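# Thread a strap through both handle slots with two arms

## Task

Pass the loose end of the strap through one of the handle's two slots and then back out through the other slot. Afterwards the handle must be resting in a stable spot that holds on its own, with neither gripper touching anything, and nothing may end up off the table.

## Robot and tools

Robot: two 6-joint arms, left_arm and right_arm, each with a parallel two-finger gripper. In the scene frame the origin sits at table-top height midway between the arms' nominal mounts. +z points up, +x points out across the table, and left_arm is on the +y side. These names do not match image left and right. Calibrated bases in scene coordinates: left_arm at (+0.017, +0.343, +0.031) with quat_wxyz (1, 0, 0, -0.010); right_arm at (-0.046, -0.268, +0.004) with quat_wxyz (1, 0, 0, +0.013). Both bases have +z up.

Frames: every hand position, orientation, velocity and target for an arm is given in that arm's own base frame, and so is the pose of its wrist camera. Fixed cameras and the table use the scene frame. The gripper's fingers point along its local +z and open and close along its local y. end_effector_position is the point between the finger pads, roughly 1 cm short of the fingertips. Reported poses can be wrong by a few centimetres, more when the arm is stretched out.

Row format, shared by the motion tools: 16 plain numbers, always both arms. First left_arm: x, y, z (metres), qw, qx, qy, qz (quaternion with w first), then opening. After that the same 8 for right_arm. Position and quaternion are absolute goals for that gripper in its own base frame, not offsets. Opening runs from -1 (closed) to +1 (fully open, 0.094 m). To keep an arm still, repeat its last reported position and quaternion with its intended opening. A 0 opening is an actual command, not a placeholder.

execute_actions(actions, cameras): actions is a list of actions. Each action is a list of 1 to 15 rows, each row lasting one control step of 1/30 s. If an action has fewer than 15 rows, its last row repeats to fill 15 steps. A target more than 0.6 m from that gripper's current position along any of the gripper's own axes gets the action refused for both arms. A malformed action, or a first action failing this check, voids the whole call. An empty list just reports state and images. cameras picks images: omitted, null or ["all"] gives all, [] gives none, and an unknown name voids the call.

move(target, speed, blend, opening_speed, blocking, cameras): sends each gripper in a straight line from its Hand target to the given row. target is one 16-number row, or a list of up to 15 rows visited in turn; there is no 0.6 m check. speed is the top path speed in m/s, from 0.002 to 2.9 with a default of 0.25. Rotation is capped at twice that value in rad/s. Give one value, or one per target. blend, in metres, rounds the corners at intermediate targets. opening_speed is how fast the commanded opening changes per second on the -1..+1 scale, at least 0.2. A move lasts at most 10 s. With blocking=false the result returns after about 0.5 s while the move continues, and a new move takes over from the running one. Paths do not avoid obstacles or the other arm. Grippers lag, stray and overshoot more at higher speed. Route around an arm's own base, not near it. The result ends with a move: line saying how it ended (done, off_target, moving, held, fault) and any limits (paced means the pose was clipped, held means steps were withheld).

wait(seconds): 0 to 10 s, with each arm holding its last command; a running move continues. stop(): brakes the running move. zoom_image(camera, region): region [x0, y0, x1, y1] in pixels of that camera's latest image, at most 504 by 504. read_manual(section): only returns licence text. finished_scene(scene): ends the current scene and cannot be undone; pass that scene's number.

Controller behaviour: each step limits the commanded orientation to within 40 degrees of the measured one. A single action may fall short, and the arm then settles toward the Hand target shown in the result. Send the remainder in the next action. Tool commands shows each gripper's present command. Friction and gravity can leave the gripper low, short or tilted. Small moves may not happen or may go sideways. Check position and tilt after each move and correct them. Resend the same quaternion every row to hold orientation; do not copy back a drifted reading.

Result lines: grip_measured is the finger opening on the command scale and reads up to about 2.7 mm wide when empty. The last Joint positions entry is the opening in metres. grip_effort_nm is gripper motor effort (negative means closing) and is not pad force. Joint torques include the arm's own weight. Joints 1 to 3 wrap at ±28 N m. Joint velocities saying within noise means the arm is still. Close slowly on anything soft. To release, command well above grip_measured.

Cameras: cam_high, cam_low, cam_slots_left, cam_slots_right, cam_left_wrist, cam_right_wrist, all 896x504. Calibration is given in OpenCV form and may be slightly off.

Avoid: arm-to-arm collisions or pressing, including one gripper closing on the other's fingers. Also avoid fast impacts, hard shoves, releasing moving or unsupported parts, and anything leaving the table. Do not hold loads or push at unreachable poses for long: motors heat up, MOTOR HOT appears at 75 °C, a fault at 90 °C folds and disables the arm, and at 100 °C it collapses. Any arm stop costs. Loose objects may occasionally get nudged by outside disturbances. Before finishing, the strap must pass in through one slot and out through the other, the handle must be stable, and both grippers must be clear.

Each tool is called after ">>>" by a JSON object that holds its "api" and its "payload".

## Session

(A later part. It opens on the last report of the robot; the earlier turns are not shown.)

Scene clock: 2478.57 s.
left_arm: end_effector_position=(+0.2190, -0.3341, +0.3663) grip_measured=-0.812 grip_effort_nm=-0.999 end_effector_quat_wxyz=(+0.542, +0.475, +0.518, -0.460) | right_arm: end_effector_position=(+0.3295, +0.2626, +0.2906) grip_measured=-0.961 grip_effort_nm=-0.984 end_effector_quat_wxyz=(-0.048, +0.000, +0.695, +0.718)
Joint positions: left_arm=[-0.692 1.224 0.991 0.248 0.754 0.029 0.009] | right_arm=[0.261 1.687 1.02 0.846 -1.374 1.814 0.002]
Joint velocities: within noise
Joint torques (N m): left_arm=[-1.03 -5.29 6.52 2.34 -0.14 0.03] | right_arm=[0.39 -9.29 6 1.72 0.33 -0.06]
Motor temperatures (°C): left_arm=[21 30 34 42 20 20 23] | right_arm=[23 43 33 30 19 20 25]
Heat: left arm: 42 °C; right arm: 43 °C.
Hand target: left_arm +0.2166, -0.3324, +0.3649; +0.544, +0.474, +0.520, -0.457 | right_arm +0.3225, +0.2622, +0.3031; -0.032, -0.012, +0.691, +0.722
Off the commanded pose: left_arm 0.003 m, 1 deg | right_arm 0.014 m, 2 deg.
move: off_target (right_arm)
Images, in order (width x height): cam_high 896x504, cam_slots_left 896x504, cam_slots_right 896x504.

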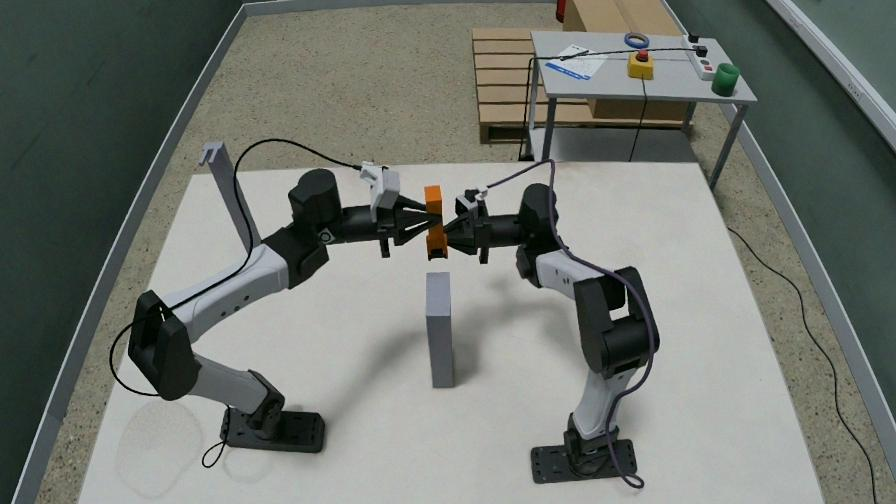

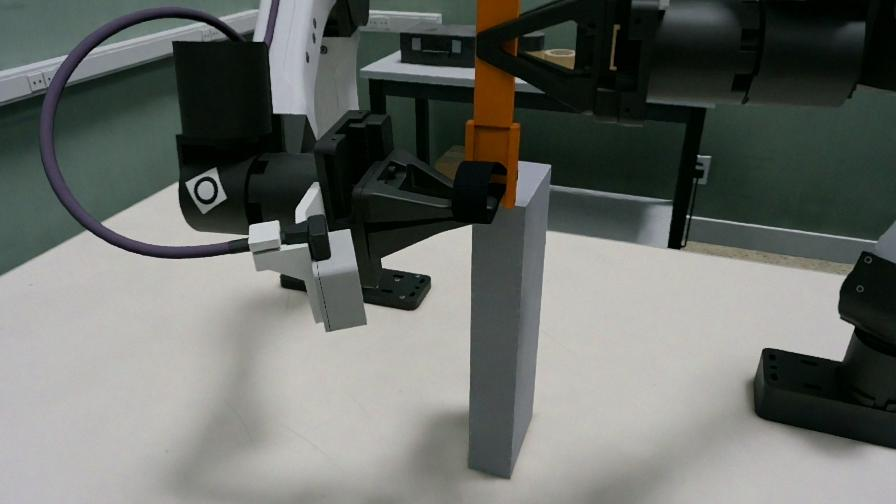

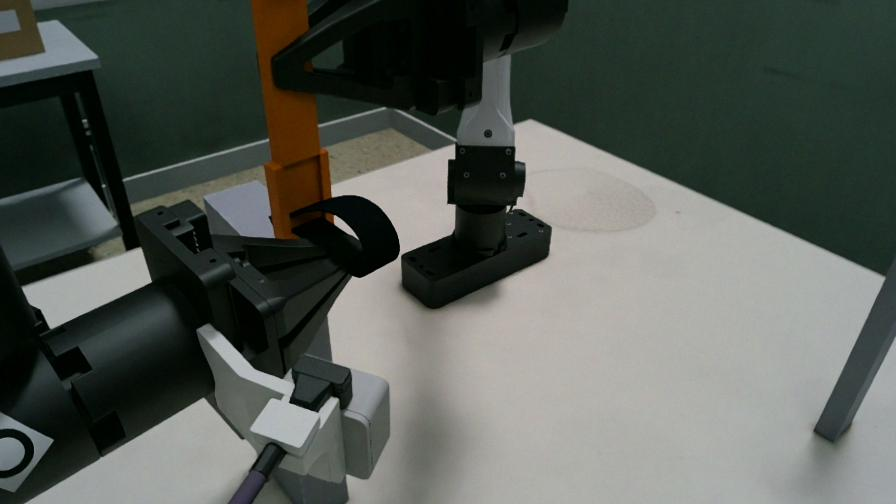

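>>> {"api": "move", "payload": {"target": [[0.2165,-0.3324,0.3650,0.5447,0.4739,0.5202,-0.4567,-0.9,0.3105,0.2615,0.3028,-0.0320,-0.0118,0.6910,0.7225,-1]], "speed": 0.03, "cameras": ["cam_slots_right","cam_slots_left","cam_high"]}}

>>> {"api": "zoom_image", "payload": {"camera": "cam_slots_right", "region": [270, 195, 390, 285]}}

>>> {"api": "zoom_image", "payload": {"camera": "cam_high", "region": [405, 200, 475, 270]}}

Scene clock: 2493.30 s.
left_arm: end_effector_position=(+0.2190, -0.3341, +0.3663) grip_measured=-0.812 grip_effort_nm=-0.999 end_effector_quat_wxyz=(+0.542, +0.475, +0.518, -0.460) | right_arm: end_effector_position=(+0.3166, +0.2617, +0.2918) grip_measured=-0.962 grip_effort_nm=-1.013 end_effector_quat_wxyz=(-0.049, -0.001, +0.694, +0.718)
Joint positions: left_arm=[-0.692 1.224 0.991 0.248 0.754 0.029 0.009] | right_arm=[0.268 1.64 0.973 0.846 -1.369 1.814 0.002]
Joint velocities: within noise
Joint torques (N m): left_arm=[-0.87 -5.26 6.32 2.29 -0.13 0.06] | right_arm=[0.36 -8.75 6 1.69 0.36 -0.12]
Motor temperatures (°C): left_arm=[21 30 35 41 20 20 23] | right_arm=[23 43 33 30 19 20 26]
Heat: left arm: 41 °C; right arm: 43 °C.
Hand target: left_arm +0.2166, -0.3324, +0.3649; +0.544, +0.474, +0.520, -0.457 | right_arm +0.3105, +0.2615, +0.3027; -0.032, -0.012, +0.691, +0.722
Off the commanded pose: left_arm 0.003 m, 1 deg | right_arm 0.013 m, 2 deg.
move: off_target (right_arm)
Images, in order (width x height): cam_high 896x504, cam_slots_left 896x504, cam_slots_right 896x504.

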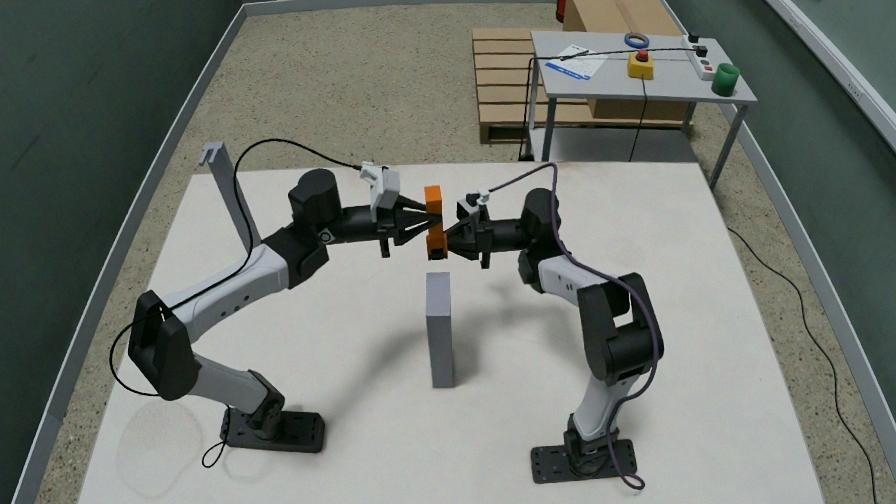

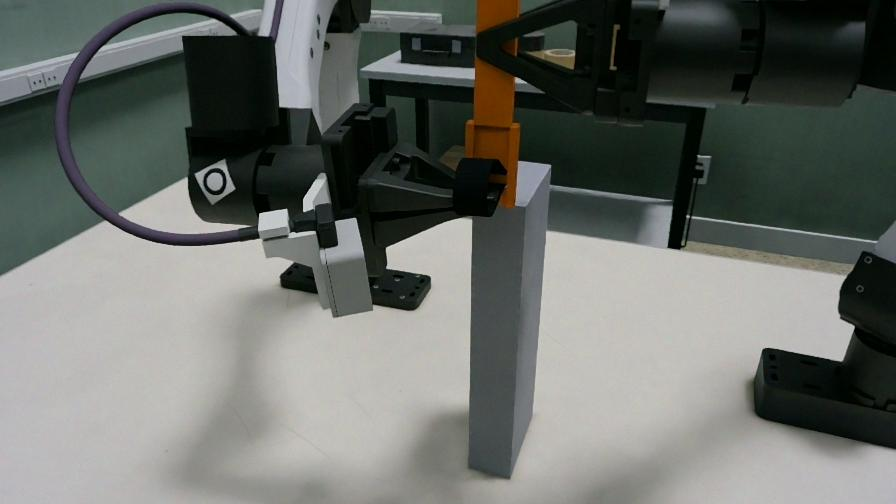

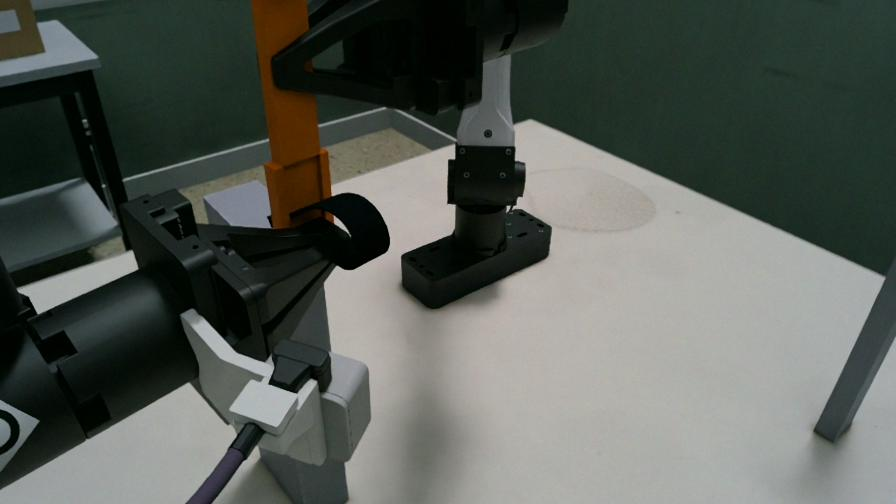

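Scaled by 4.200 from the camera's 896x504 image, which has a finer 1280x720 frame.

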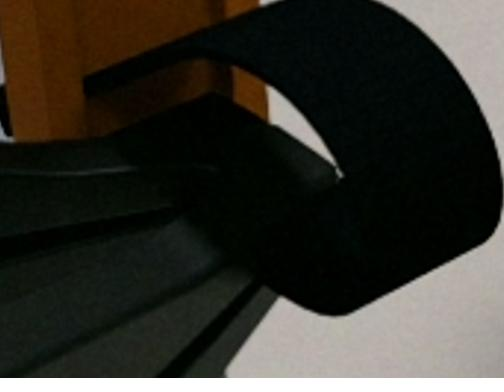

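Scaled by 7.200 from the camera's 896x504 image, which has a finer 1280x720 frame.

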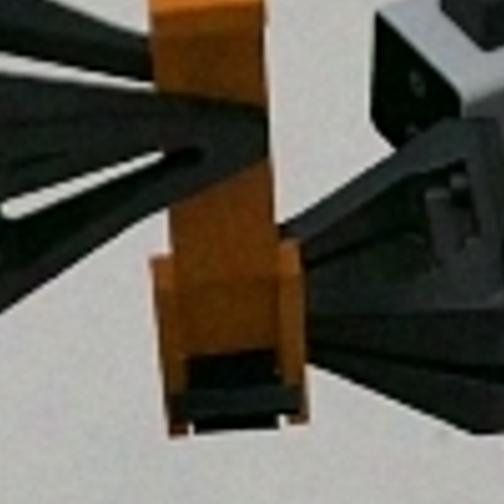

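>>> {"api": "move", "payload": {"target": [[0.2165,-0.3324,0.3650,0.5447,0.4739,0.5202,-0.4567,-0.9,0.3105,0.2615,0.3028,-0.0320,-0.0118,0.6910,0.7225,-0.78],[0.2165,-0.3324,0.3650,0.5447,0.4739,0.5202,-0.4567,-0.9,0.3105,0.2015,0.3018,-0.0320,-0.0118,0.6910,0.7225,-0.78]], "speed": 0.06, "opening_speed": 0.4, "cameras": ["cam_slots_right","cam_slots_left","cam_high"]}}

>>> {"api": "zoom_image", "payload": {"camera": "cam_slots_right", "region": [250, 185, 400, 295]}}

>>> {"api": "zoom_image", "payload": {"camera": "cam_high", "region": [405, 200, 475, 270]}}

Scene clock: 2503.97 s.
left_arm: end_effector_position=(+0.2191, -0.3341, +0.3660) grip_measured=-0.812 grip_effort_nm=-0.994 end_effector_quat_wxyz=(+0.541, +0.475, +0.519, -0.460) | right_arm: end_effector_position=(+0.3198, +0.2037, +0.2905) grip_measured=-0.782 grip_effort_nm=0.090 end_effector_quat_wxyz=(-0.049, +0.017, +0.701, +0.712)
Joint positions: left_arm=[-0.692 1.224 0.991 0.246 0.754 0.029 0.009] | right_arm=[0.098 1.621 0.916 1.025 -1.514 1.983 0.01]
Joint velocities: within noise
Joint torques (N m): left_arm=[-1.07 -5.38 6.45 2.33 -0.17 0.06] | right_arm=[-0.5 -8.08 5.7 1.96 0.19 0.07]
Motor temperatures (°C): left_arm=[21 30 35 41 20 20 23] | right_arm=[23 44 33 30 19 20 26]
Heat: left arm: 41 °C; right arm: 44 °C.
Hand target: left_arm +0.2167, -0.3324, +0.3649; +0.544, +0.474, +0.520, -0.457 | right_arm +0.3107, +0.2019, +0.3013; -0.028, -0.009, +0.701, +0.713
Off the commanded pose: left_arm 0.003 m, 1 deg | right_arm 0.015 m, 4 deg.
move: off_target (right_arm)
Images, in order (width x height): cam_high 896x504, cam_slots_left 896x504, cam_slots_right 896x504.

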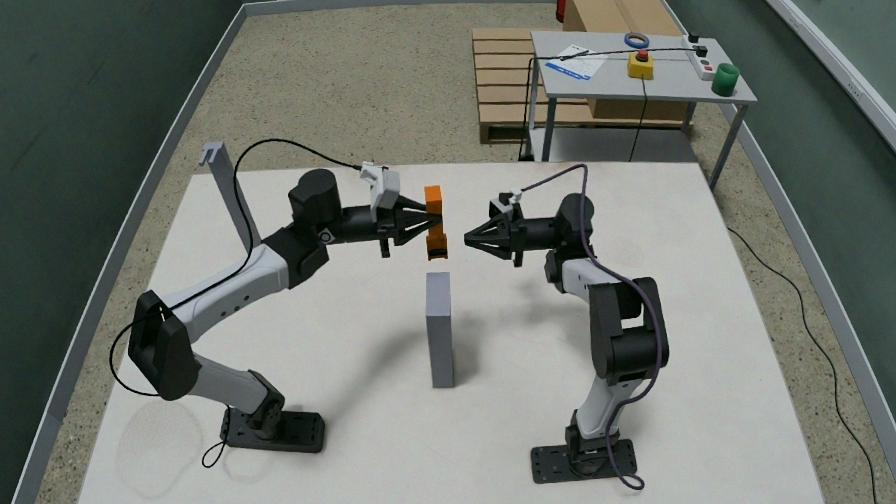

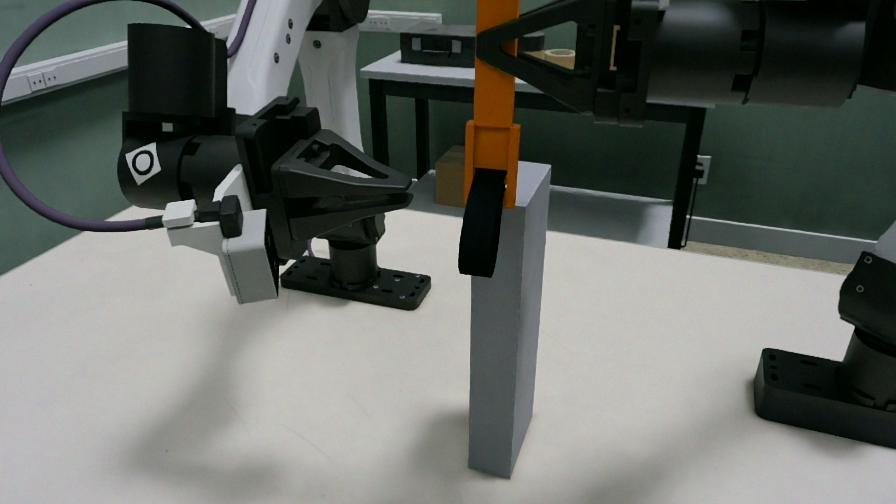

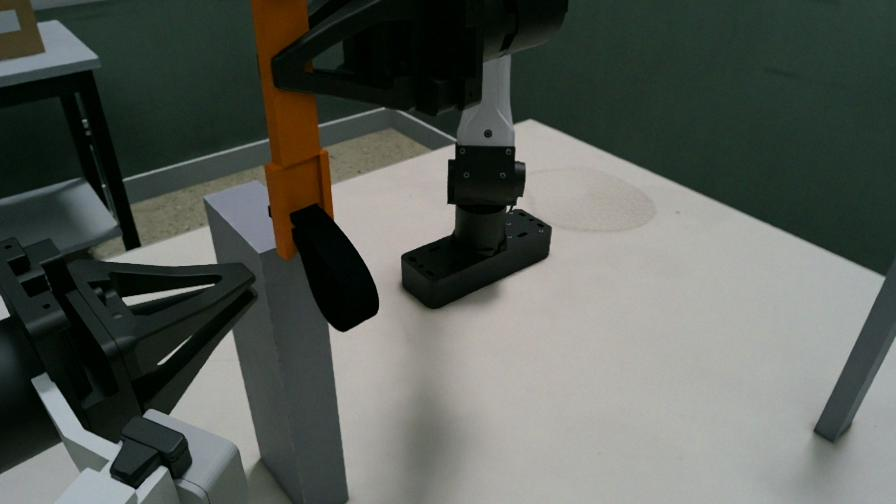

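Scaled by 3.360 from the camera's 896x504 image, which has a finer 1280x720 frame.

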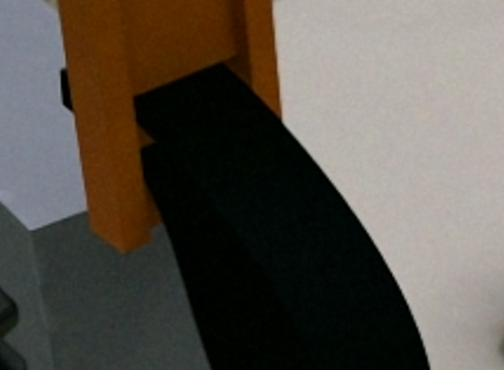

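Scaled by 7.200 from the camera's 896x504 image, which has a finer 1280x720 frame.

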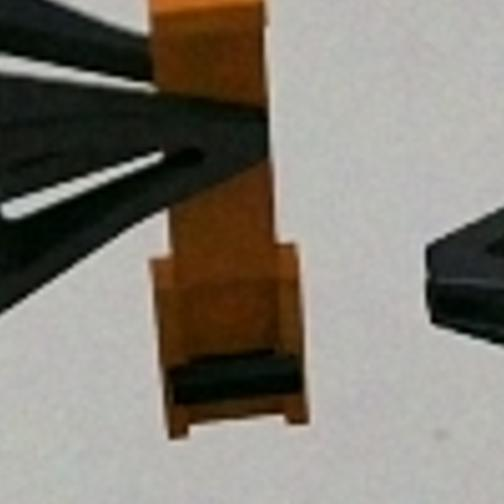

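>>> {"api": "move", "payload": {"target": [[0.2165,-0.3324,0.3650,0.5447,0.4739,0.5202,-0.4567,-0.9,0.330,0.175,0.265,0.4947,-0.5247,0.5053,0.4742,-0.7]], "speed": 0.25}}

>>> {"api": "zoom_image", "payload": {"camera": "cam_right_wrist", "region": [300, 50, 600, 430]}}

Scene clock: 2516.17 s.
left_arm: end_effector_position=(+0.2191, -0.3341, +0.3660) grip_measured=-0.812 grip_effort_nm=-0.989 end_effector_quat_wxyz=(+0.541, +0.475, +0.519, -0.460) | right_arm: end_effector_position=(+0.3321, +0.1767, +0.2652) grip_measured=-0.701 grip_effort_nm=0.090 end_effector_quat_wxyz=(+0.508, -0.500, +0.497, +0.496)
Joint positions: left_arm=[-0.692 1.224 0.991 0.246 0.754 0.029 0.009] | right_arm=[0.015 1.666 0.871 1.08 -1.546 0.27 0.014]
Joint velocities: within noise
Joint torques (N m): left_arm=[-0.84 -5.31 6.26 2.37 -0.11 0.07] | right_arm=[-0.51 -6.04 5.85 1.35 0.15 -0.25]
Motor temperatures (°C): left_arm=[21 30 35 40 20 20 23] | right_arm=[23 42 33 31 19 20 25]
Heat: left arm: 40 °C; right arm: 42 °C.
Hand target: left_arm +0.2167, -0.3324, +0.3649; +0.544, +0.474, +0.520, -0.457 | right_arm +0.3300, +0.1751, +0.2651; +0.512, -0.507, +0.490, +0.490
Off the commanded pose: left_arm 0.003 m, 1 deg | right_arm 0.003 m, 4 deg.
joint sent to its limit (right arm) — joint 5 (wrist yaw), lower limit. The joint targets are off in orientation, not in position.
move: off_target (right_arm)
camera_calibration:
cam_left_wrist: T_world_to_cam=[[-0.991249, -0.127547, -0.0340223, 0.188576], [-0.0234741, 0.423938, -0.905387, 0.517728], [0.129903, -0.896665, -0.423222, -0.0854713], [0, 0, 0, 1]] pos_world=[0.210182, -0.272071, 0.438987]
cam_right_wrist: T_world_to_cam=[[0.999962, -0.00281701, -0.00822926, -0.329058], [-0.00861886, -0.448286, -0.893849, 0.355756], [-0.00117108, 0.893886, -0.448293, 0.0509977], [0, 0, 0, 1]] pos_world=[0.332171, 0.112968, 0.338146]

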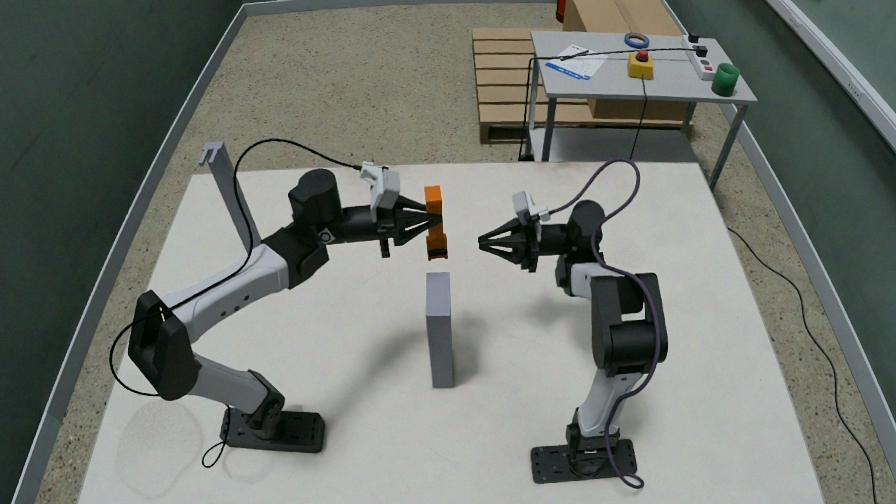

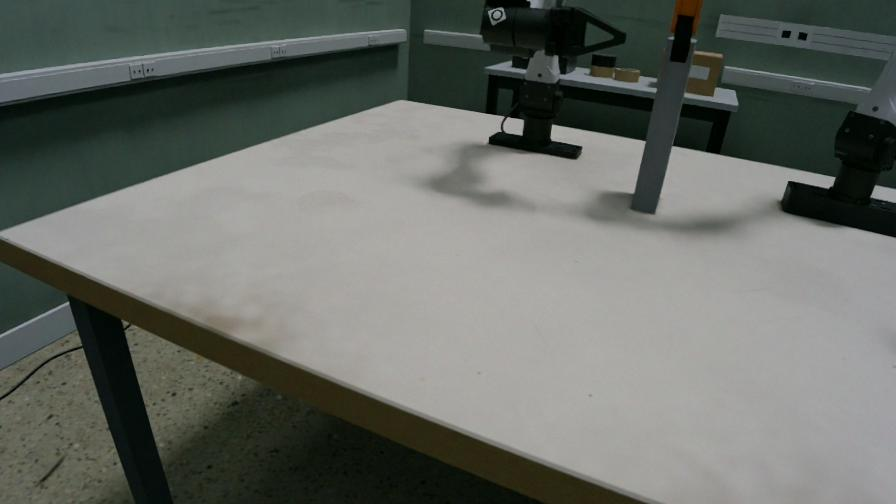

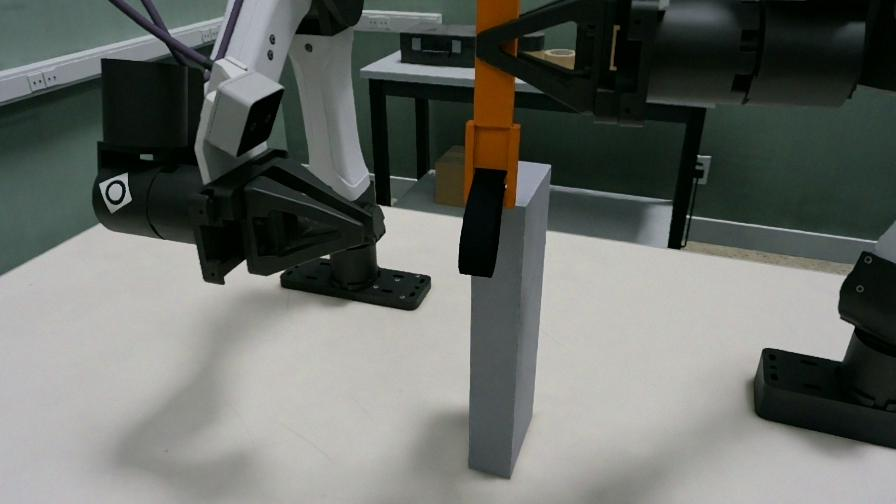

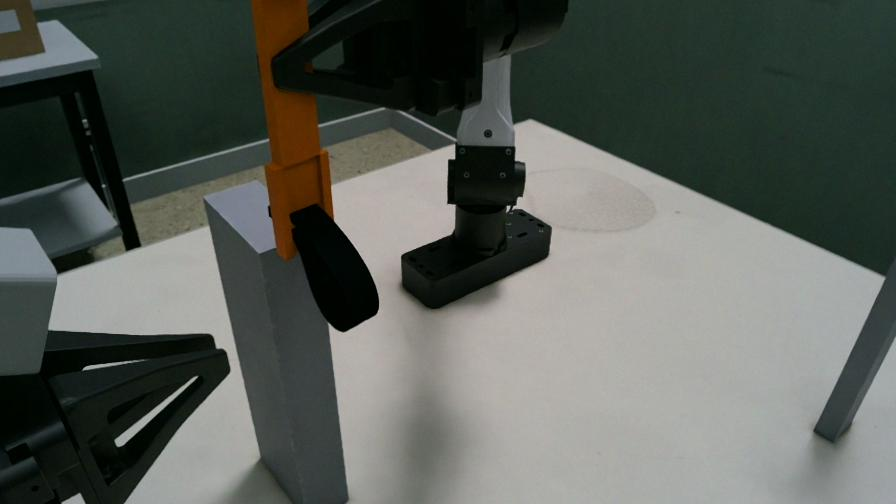

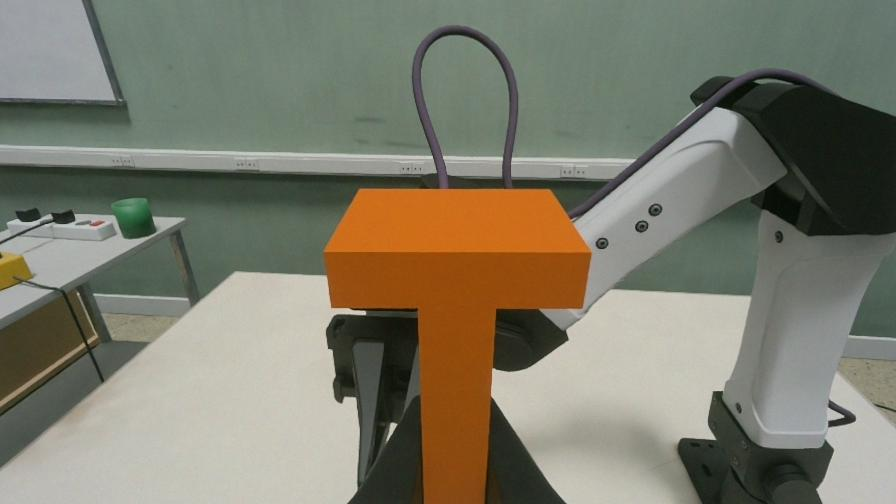

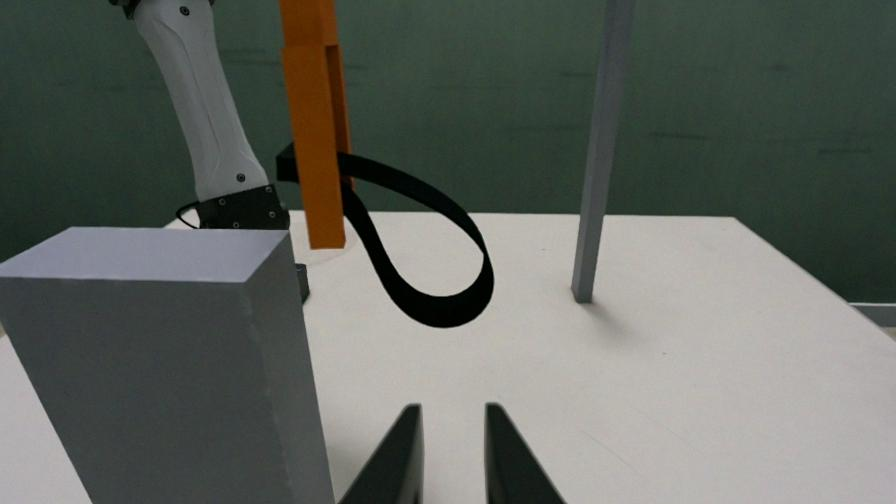

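Scaled by 1.326 from the camera's 896x504 image, which has a finer 1280x720 frame.

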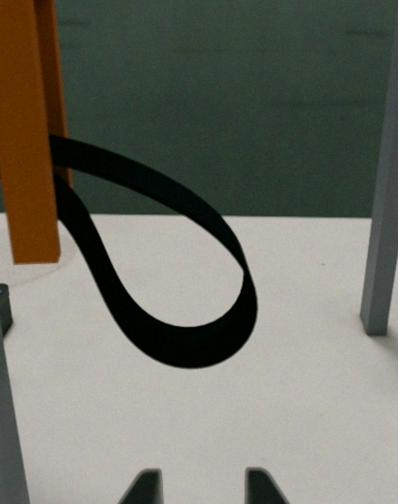

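>>> {"api": "move", "payload": {"target": [[0.2165,-0.3324,0.3650,0.5447,0.4739,0.5202,-0.4567,-0.9,0.312,0.195,0.257,0.5924,-0.6149,0.3862,0.3494,-0.7]], "speed": 0.1, "cameras": ["cam_right_wrist"]}}

Scene clock: 2539.90 s.
left_arm: end_effector_position=(+0.2191, -0.3341, +0.3660) grip_measured=-0.812 grip_effort_nm=-0.989 end_effector_quat_wxyz=(+0.541, +0.475, +0.519, -0.460) | right_arm: end_effector_position=(+0.3107, +0.1933, +0.2384) grip_measured=-0.701 grip_effort_nm=0.090 end_effector_quat_wxyz=(+0.589, -0.593, +0.401, +0.375)
Joint positions: left_arm=[-0.692 1.224 0.991 0.246 0.754 0.029 0.009] | right_arm=[0.07 1.538 0.816 0.479 -1.469 -0.651 0.014]
Joint velocities: within noise
Joint torques (N m): left_arm=[-0.95 -5.27 6.22 2.31 -0.14 0.04] | right_arm=[0.21 -7.34 10.11 1.42 0.01 -0.15]
Motor temperatures (°C): left_arm=[21 30 35 40 20 20 23] | right_arm=[23 40 33 29 19 20 24]
Heat: left arm: 40 °C; right arm: 40 °C.
Hand target: left_arm +0.2167, -0.3324, +0.3649; +0.544, +0.474, +0.520, -0.457 | right_arm +0.3113, +0.1949, +0.2568; +0.603, -0.604, +0.382, +0.354
Off the commanded pose: left_arm 0.003 m, 1 deg | right_arm 0.019 m, 4 deg.
move: off_target (right_arm)
camera_calibration:
cam_right_wrist: T_world_to_cam=[[0.926476, -0.0109716, 0.376194, -0.375142], [0.324295, -0.483971, -0.812776, 0.223109], [0.190985, 0.875015, -0.44483, -0.0328349], [0, 0, 0, 1]] pos_world=[0.281478, 0.132593, 0.307858]
Images, in order (width x height): cam_right_wrist 896x504.

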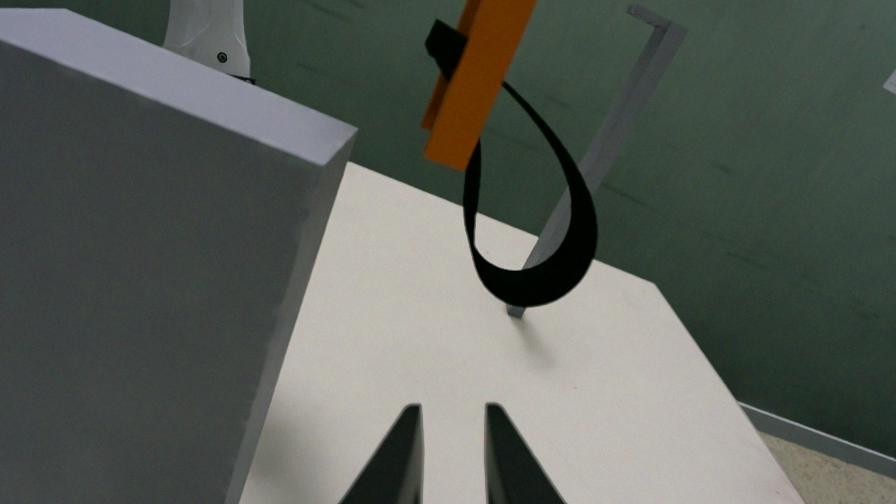

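>>> {"api": "zoom_image", "payload": {"camera": "cam_right_wrist", "region": [400, 0, 600, 200]}}

Scaled by 2.520 from the camera's 896x504 image, which has a finer 1280x720 frame.

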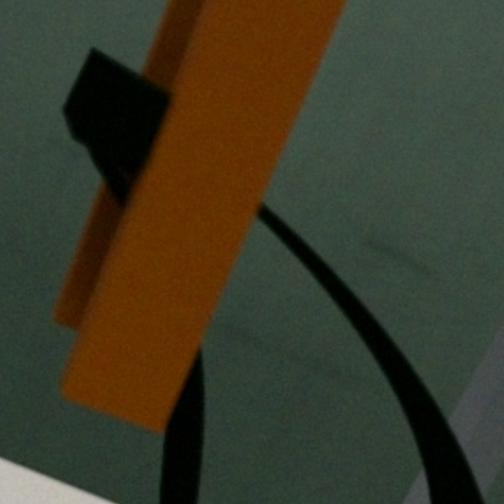

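>>> {"api": "move", "payload": {"target": [[0.2165,-0.3324,0.3650,0.5447,0.4739,0.5202,-0.4567,-0.9,0.312,0.200,0.271,0.5924,-0.6149,0.3862,0.3494,-0.7]], "speed": 0.1, "cameras": ["cam_right_wrist"]}}

Scene clock: 2552.83 s.
left_arm: end_effector_position=(+0.2191, -0.3341, +0.3660) grip_measured=-0.812 grip_effort_nm=-1.004 end_effector_quat_wxyz=(+0.541, +0.475, +0.519, -0.460) | right_arm: end_effector_position=(+0.3123, +0.1985, +0.2513) grip_measured=-0.701 grip_effort_nm=0.090 end_effector_quat_wxyz=(+0.581, -0.599, +0.407, +0.370)
Joint positions: left_arm=[-0.692 1.224 0.991 0.246 0.754 0.029 0.009] | right_arm=[0.087 1.51 0.914 0.19 -1.444 -0.81 0.014]
Joint velocities: within noise
Joint torques (N m): left_arm=[-1.2 -5.19 6.31 2.35 -0.14 0.03] | right_arm=[0.38 -7.34 10.66 1.44 -0.11 -0.13]
Motor temperatures (°C): left_arm=[21 30 35 40 20 20 23] | right_arm=[23 40 34 29 19 20 24]
Heat: left arm: 40 °C; right arm: 40 °C.
Hand target: left_arm +0.2167, -0.3324, +0.3649; +0.544, +0.474, +0.520, -0.457 | right_arm +0.3114, +0.1999, +0.2708; +0.596, -0.611, +0.385, +0.350
Off the commanded pose: left_arm 0.003 m, 1 deg | right_arm 0.020 m, 4 deg.
move: off_target (right_arm)
camera_calibration:
cam_right_wrist: T_world_to_cam=[[0.927411, -0.00249923, 0.374035, -0.382866], [0.321701, -0.504847, -0.801023, 0.237596], [0.190833, 0.863205, -0.467397, -0.023781], [0, 0, 0, 1]] pos_world=[0.283178, 0.139521, 0.32241]
Images, in order (width x height): cam_right_wrist 896x504.

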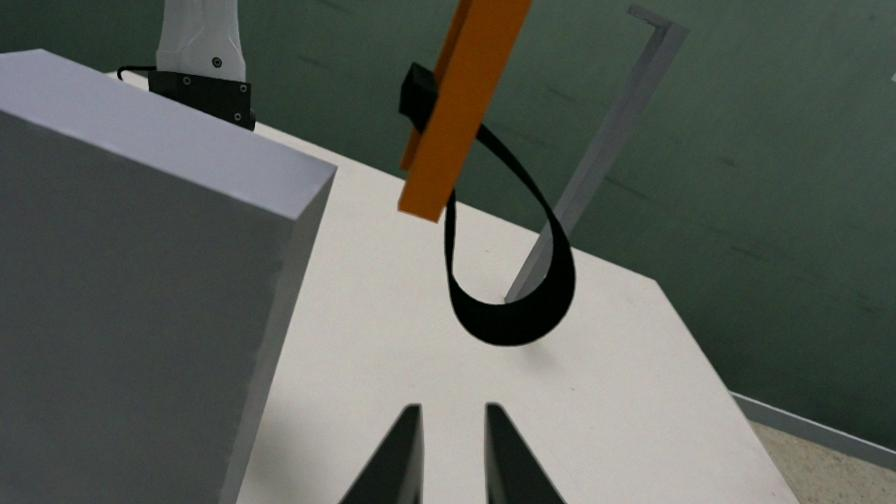

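>>> {"api": "move", "payload": {"target": [[0.2165,-0.3324,0.3650,0.5447,0.4739,0.5202,-0.4567,-0.9,0.312,0.240,0.271,0.5924,-0.6149,0.3862,0.3494,-0.7]], "speed": 0.1, "cameras": ["cam_right_wrist"]}}

Scene clock: 2560.30 s.
left_arm: end_effector_position=(+0.2191, -0.3341, +0.3660) grip_measured=-0.812 grip_effort_nm=-0.989 end_effector_quat_wxyz=(+0.541, +0.475, +0.519, -0.460) | right_arm: end_effector_position=(+0.3081, +0.2378, +0.2569) grip_measured=-0.701 grip_effort_nm=0.090 end_effector_quat_wxyz=(+0.578, -0.610, +0.402, +0.363)
Joint positions: left_arm=[-0.692 1.224 0.991 0.246 0.754 0.029 0.009] | right_arm=[0.215 1.51 0.914 0.314 -1.324 -0.702 0.014]
Joint velocities: within noise
Joint torques (N m): left_arm=[-0.99 -5.42 6.27 2.31 -0.14 0.04] | right_arm=[0.21 -5.46 10.03 2 -0.04 0.12]
Motor temperatures (°C): left_arm=[21 30 35 40 20 20 23] | right_arm=[23 40 35 30 19 20 24]
Heat: left arm: 40 °C; right arm: 40 °C.
Hand target: left_arm +0.2167, -0.3324, +0.3649; +0.544, +0.474, +0.520, -0.457 | right_arm +0.3114, +0.2397, +0.2710; +0.592, -0.615, +0.386, +0.349
Off the commanded pose: left_arm 0.003 m, 1 deg | right_arm 0.015 m, 3 deg.
move: off_target (right_arm)
camera_calibration:
cam_right_wrist: T_world_to_cam=[[0.919425, 0.0123337, 0.393072, -0.386992], [0.342413, -0.516695, -0.784716, 0.255506], [0.19342, 0.856081, -0.479286, -0.0504076], [0, 0, 0, 1]] pos_world=[0.278072, 0.179945, 0.328456]
Images, in order (width x height): cam_right_wrist 896x504.

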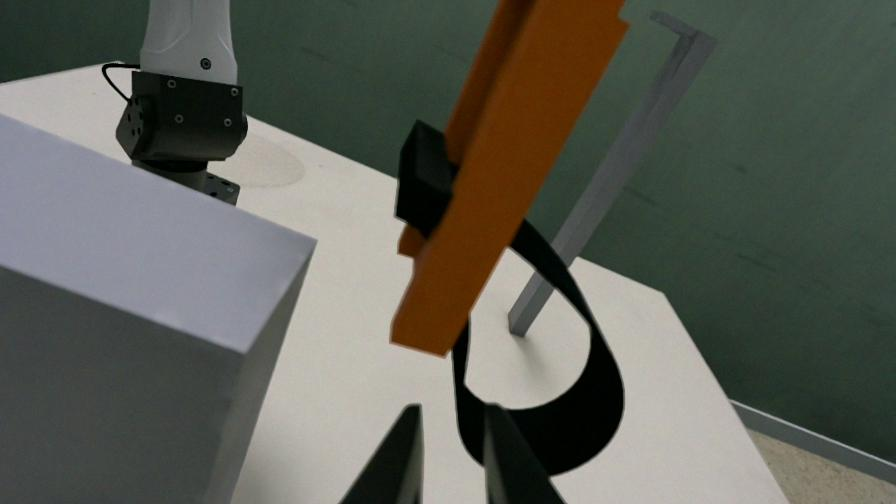

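>>> {"api": "move", "payload": {"target": [[0.2165,-0.3324,0.3650,0.5447,0.4739,0.5202,-0.4567,-0.9,0.314,0.2615,0.269,0.5924,-0.6149,0.3862,0.3494,-0.7]], "speed": 0.06, "cameras": ["cam_right_wrist","cam_slots_right"]}}

Scene clock: 2569.60 s.
left_arm: end_effector_position=(+0.2191, -0.3341, +0.3660) grip_measured=-0.812 grip_effort_nm=-0.989 end_effector_quat_wxyz=(+0.541, +0.475, +0.519, -0.460) | right_arm: end_effector_position=(+0.3071, +0.2581, +0.2561) grip_measured=-0.701 grip_effort_nm=0.085 end_effector_quat_wxyz=(+0.579, -0.612, +0.400, +0.360)
Joint positions: left_arm=[-0.692 1.224 0.991 0.246 0.754 0.029 0.009] | right_arm=[0.278 1.527 0.914 0.38 -1.263 -0.657 0.014]
Joint velocities: within noise
Joint torques (N m): left_arm=[-0.87 -5.15 6.39 2.35 -0.17 0.06] | right_arm=[0.21 -4.4 10.86 2 0.01 0.13]
Motor temperatures (°C): left_arm=[21 30 35 40 20 20 23] | right_arm=[23 39 36 30 19 20 24]
Heat: left arm: 40 °C; right arm: 39 °C.
Hand target: left_arm +0.2167, -0.3324, +0.3649; +0.545, +0.474, +0.520, -0.457 | right_arm +0.3133, +0.2611, +0.2690; +0.592, -0.615, +0.386, +0.349
Off the commanded pose: left_arm 0.003 m, 1 deg | right_arm 0.015 m, 3 deg.
move: off_target (right_arm)
camera_calibration:
cam_right_wrist: T_world_to_cam=[[0.916788, 0.013985, 0.399129, -0.387094], [0.348008, -0.518277, -0.781204, 0.263482], [0.195934, 0.855098, -0.480017, -0.0682696], [0, 0, 0, 1]] pos_world=[0.276566, 0.200348, 0.327563]
Images, in order (width x height): cam_slots_right 896x504, cam_right_wrist 896x504.

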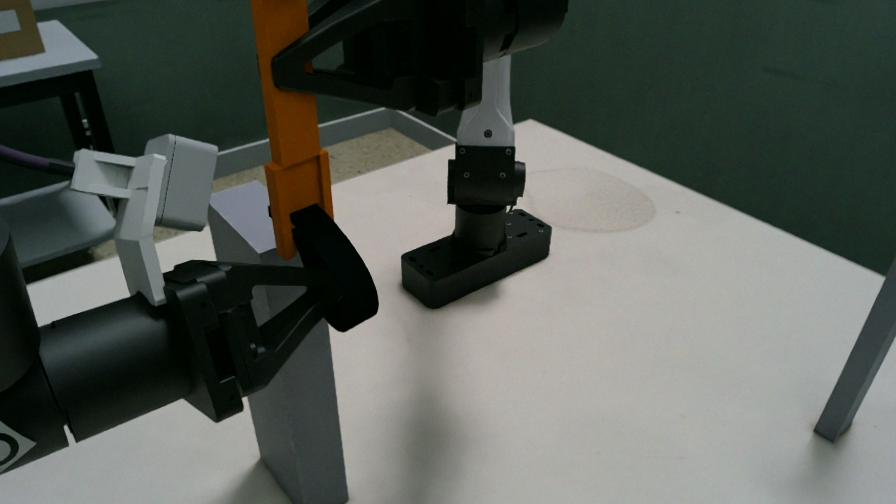

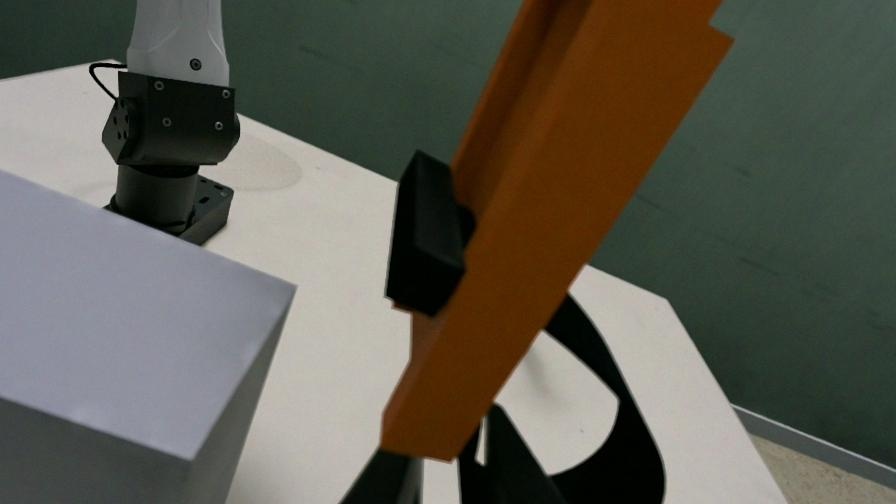

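>>> {"api": "move", "payload": {"target": [[0.2165,-0.3324,0.3650,0.5447,0.4739,0.5202,-0.4567,-0.9,0.314,0.2615,0.269,0.5924,-0.6149,0.3862,0.3494,-1]], "speed": 0.06, "opening_speed": 0.4, "cameras": ["cam_right_wrist","cam_slots_right","cam_slots_left","cam_high"]}}

>>> {"api": "zoom_image", "payload": {"camera": "cam_slots_right", "region": [250, 185, 400, 345]}}

>>> {"api": "zoom_image", "payload": {"camera": "cam_slots_left", "region": [420, 140, 560, 290]}}

Scene clock: 2576.07 s.
left_arm: end_effector_position=(+0.2191, -0.3341, +0.3658) grip_measured=-0.812 grip_effort_nm=-0.994 end_effector_quat_wxyz=(+0.541, +0.475, +0.519, -0.460) | right_arm: end_effector_position=(+0.3074, +0.2581, +0.2563) grip_measured=-0.961 grip_effort_nm=-0.994 end_effector_quat_wxyz=(+0.579, -0.612, +0.401, +0.360)
Joint positions: left_arm=[-0.692 1.224 0.991 0.245 0.754 0.029 0.009] | right_arm=[0.278 1.527 0.914 0.382 -1.261 -0.656 0.002]
Joint velocities: within noise
Joint torques (N m): left_arm=[-0.94 -5.23 6.41 2.33 -0.15 0.07] | right_arm=[0.25 -4.45 10.99 2 -0.01 0.1]
Motor temperatures (°C): left_arm=[21 30 35 40 20 20 23] | right_arm=[23 38 37 30 19 20 24]
Heat: left arm: 40 °C; right arm: 38 °C.
Hand target: left_arm +0.2167, -0.3324, +0.3649; +0.544, +0.474, +0.520, -0.457 | right_arm +0.3134, +0.2611, +0.2690; +0.592, -0.615, +0.386, +0.349
Off the commanded pose: left_arm 0.003 m, 1 deg | right_arm 0.015 m, 3 deg.
move: off_target (right_arm)
camera_calibration:
cam_right_wrist: T_world_to_cam=[[0.91649, 0.0121964, 0.399872, -0.387117], [0.347663, -0.518808, -0.781005, 0.26368], [0.197932, 0.854804, -0.479723, -0.0689349], [0, 0, 0, 1]] pos_world=[0.276761, 0.200447, 0.327663]
Images, in order (width x height): cam_high 896x504, cam_slots_left 896x504, cam_slots_right 896x504, cam_right_wrist 896x504.

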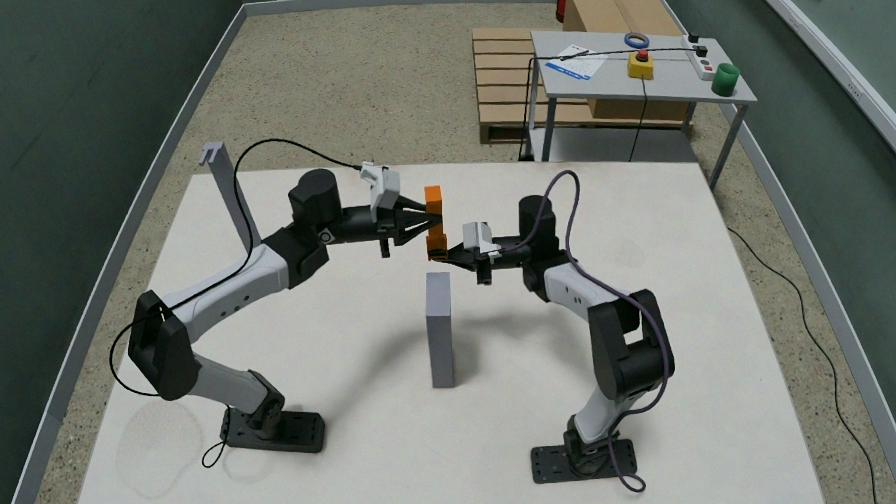

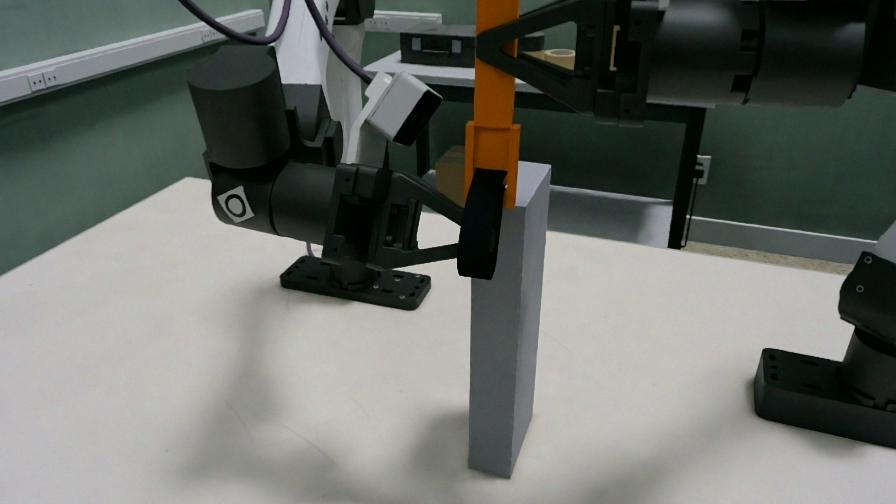

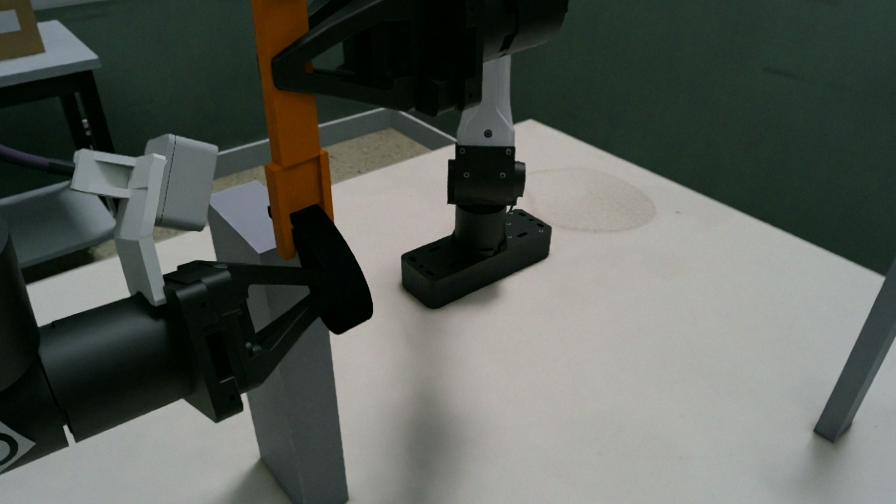

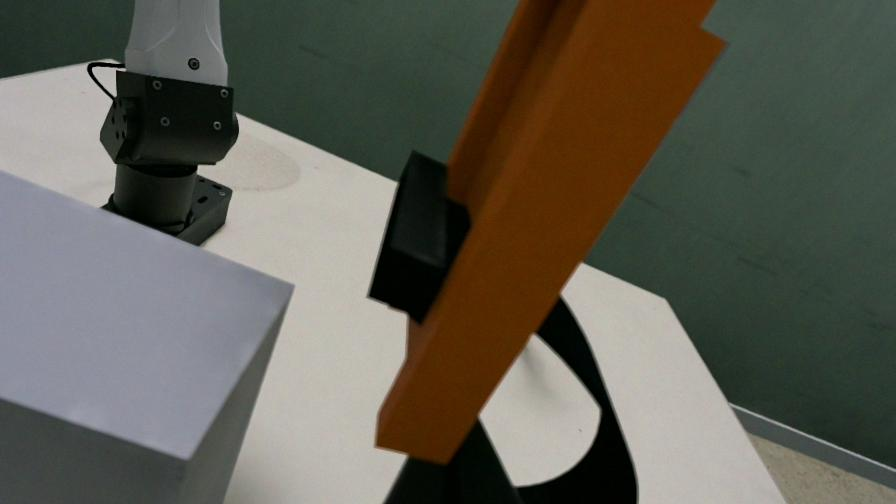

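Scaled by 3.150 from the camera's 896x504 image, which has a finer 1280x720 frame.

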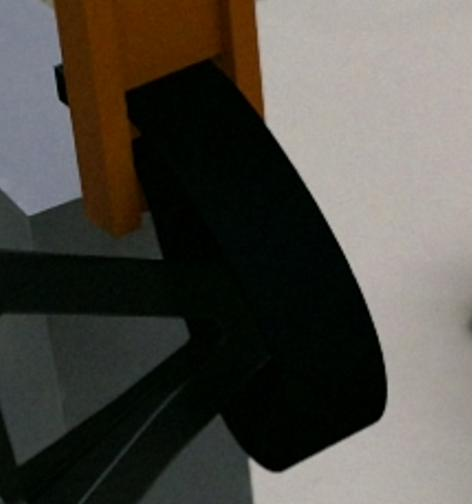

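Scaled by 3.360 from the camera's 896x504 image, which has a finer 1280x720 frame.

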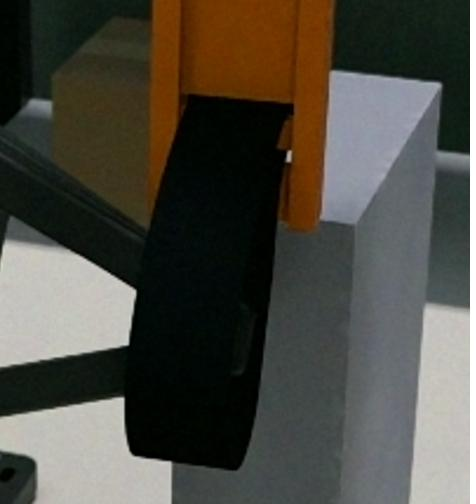

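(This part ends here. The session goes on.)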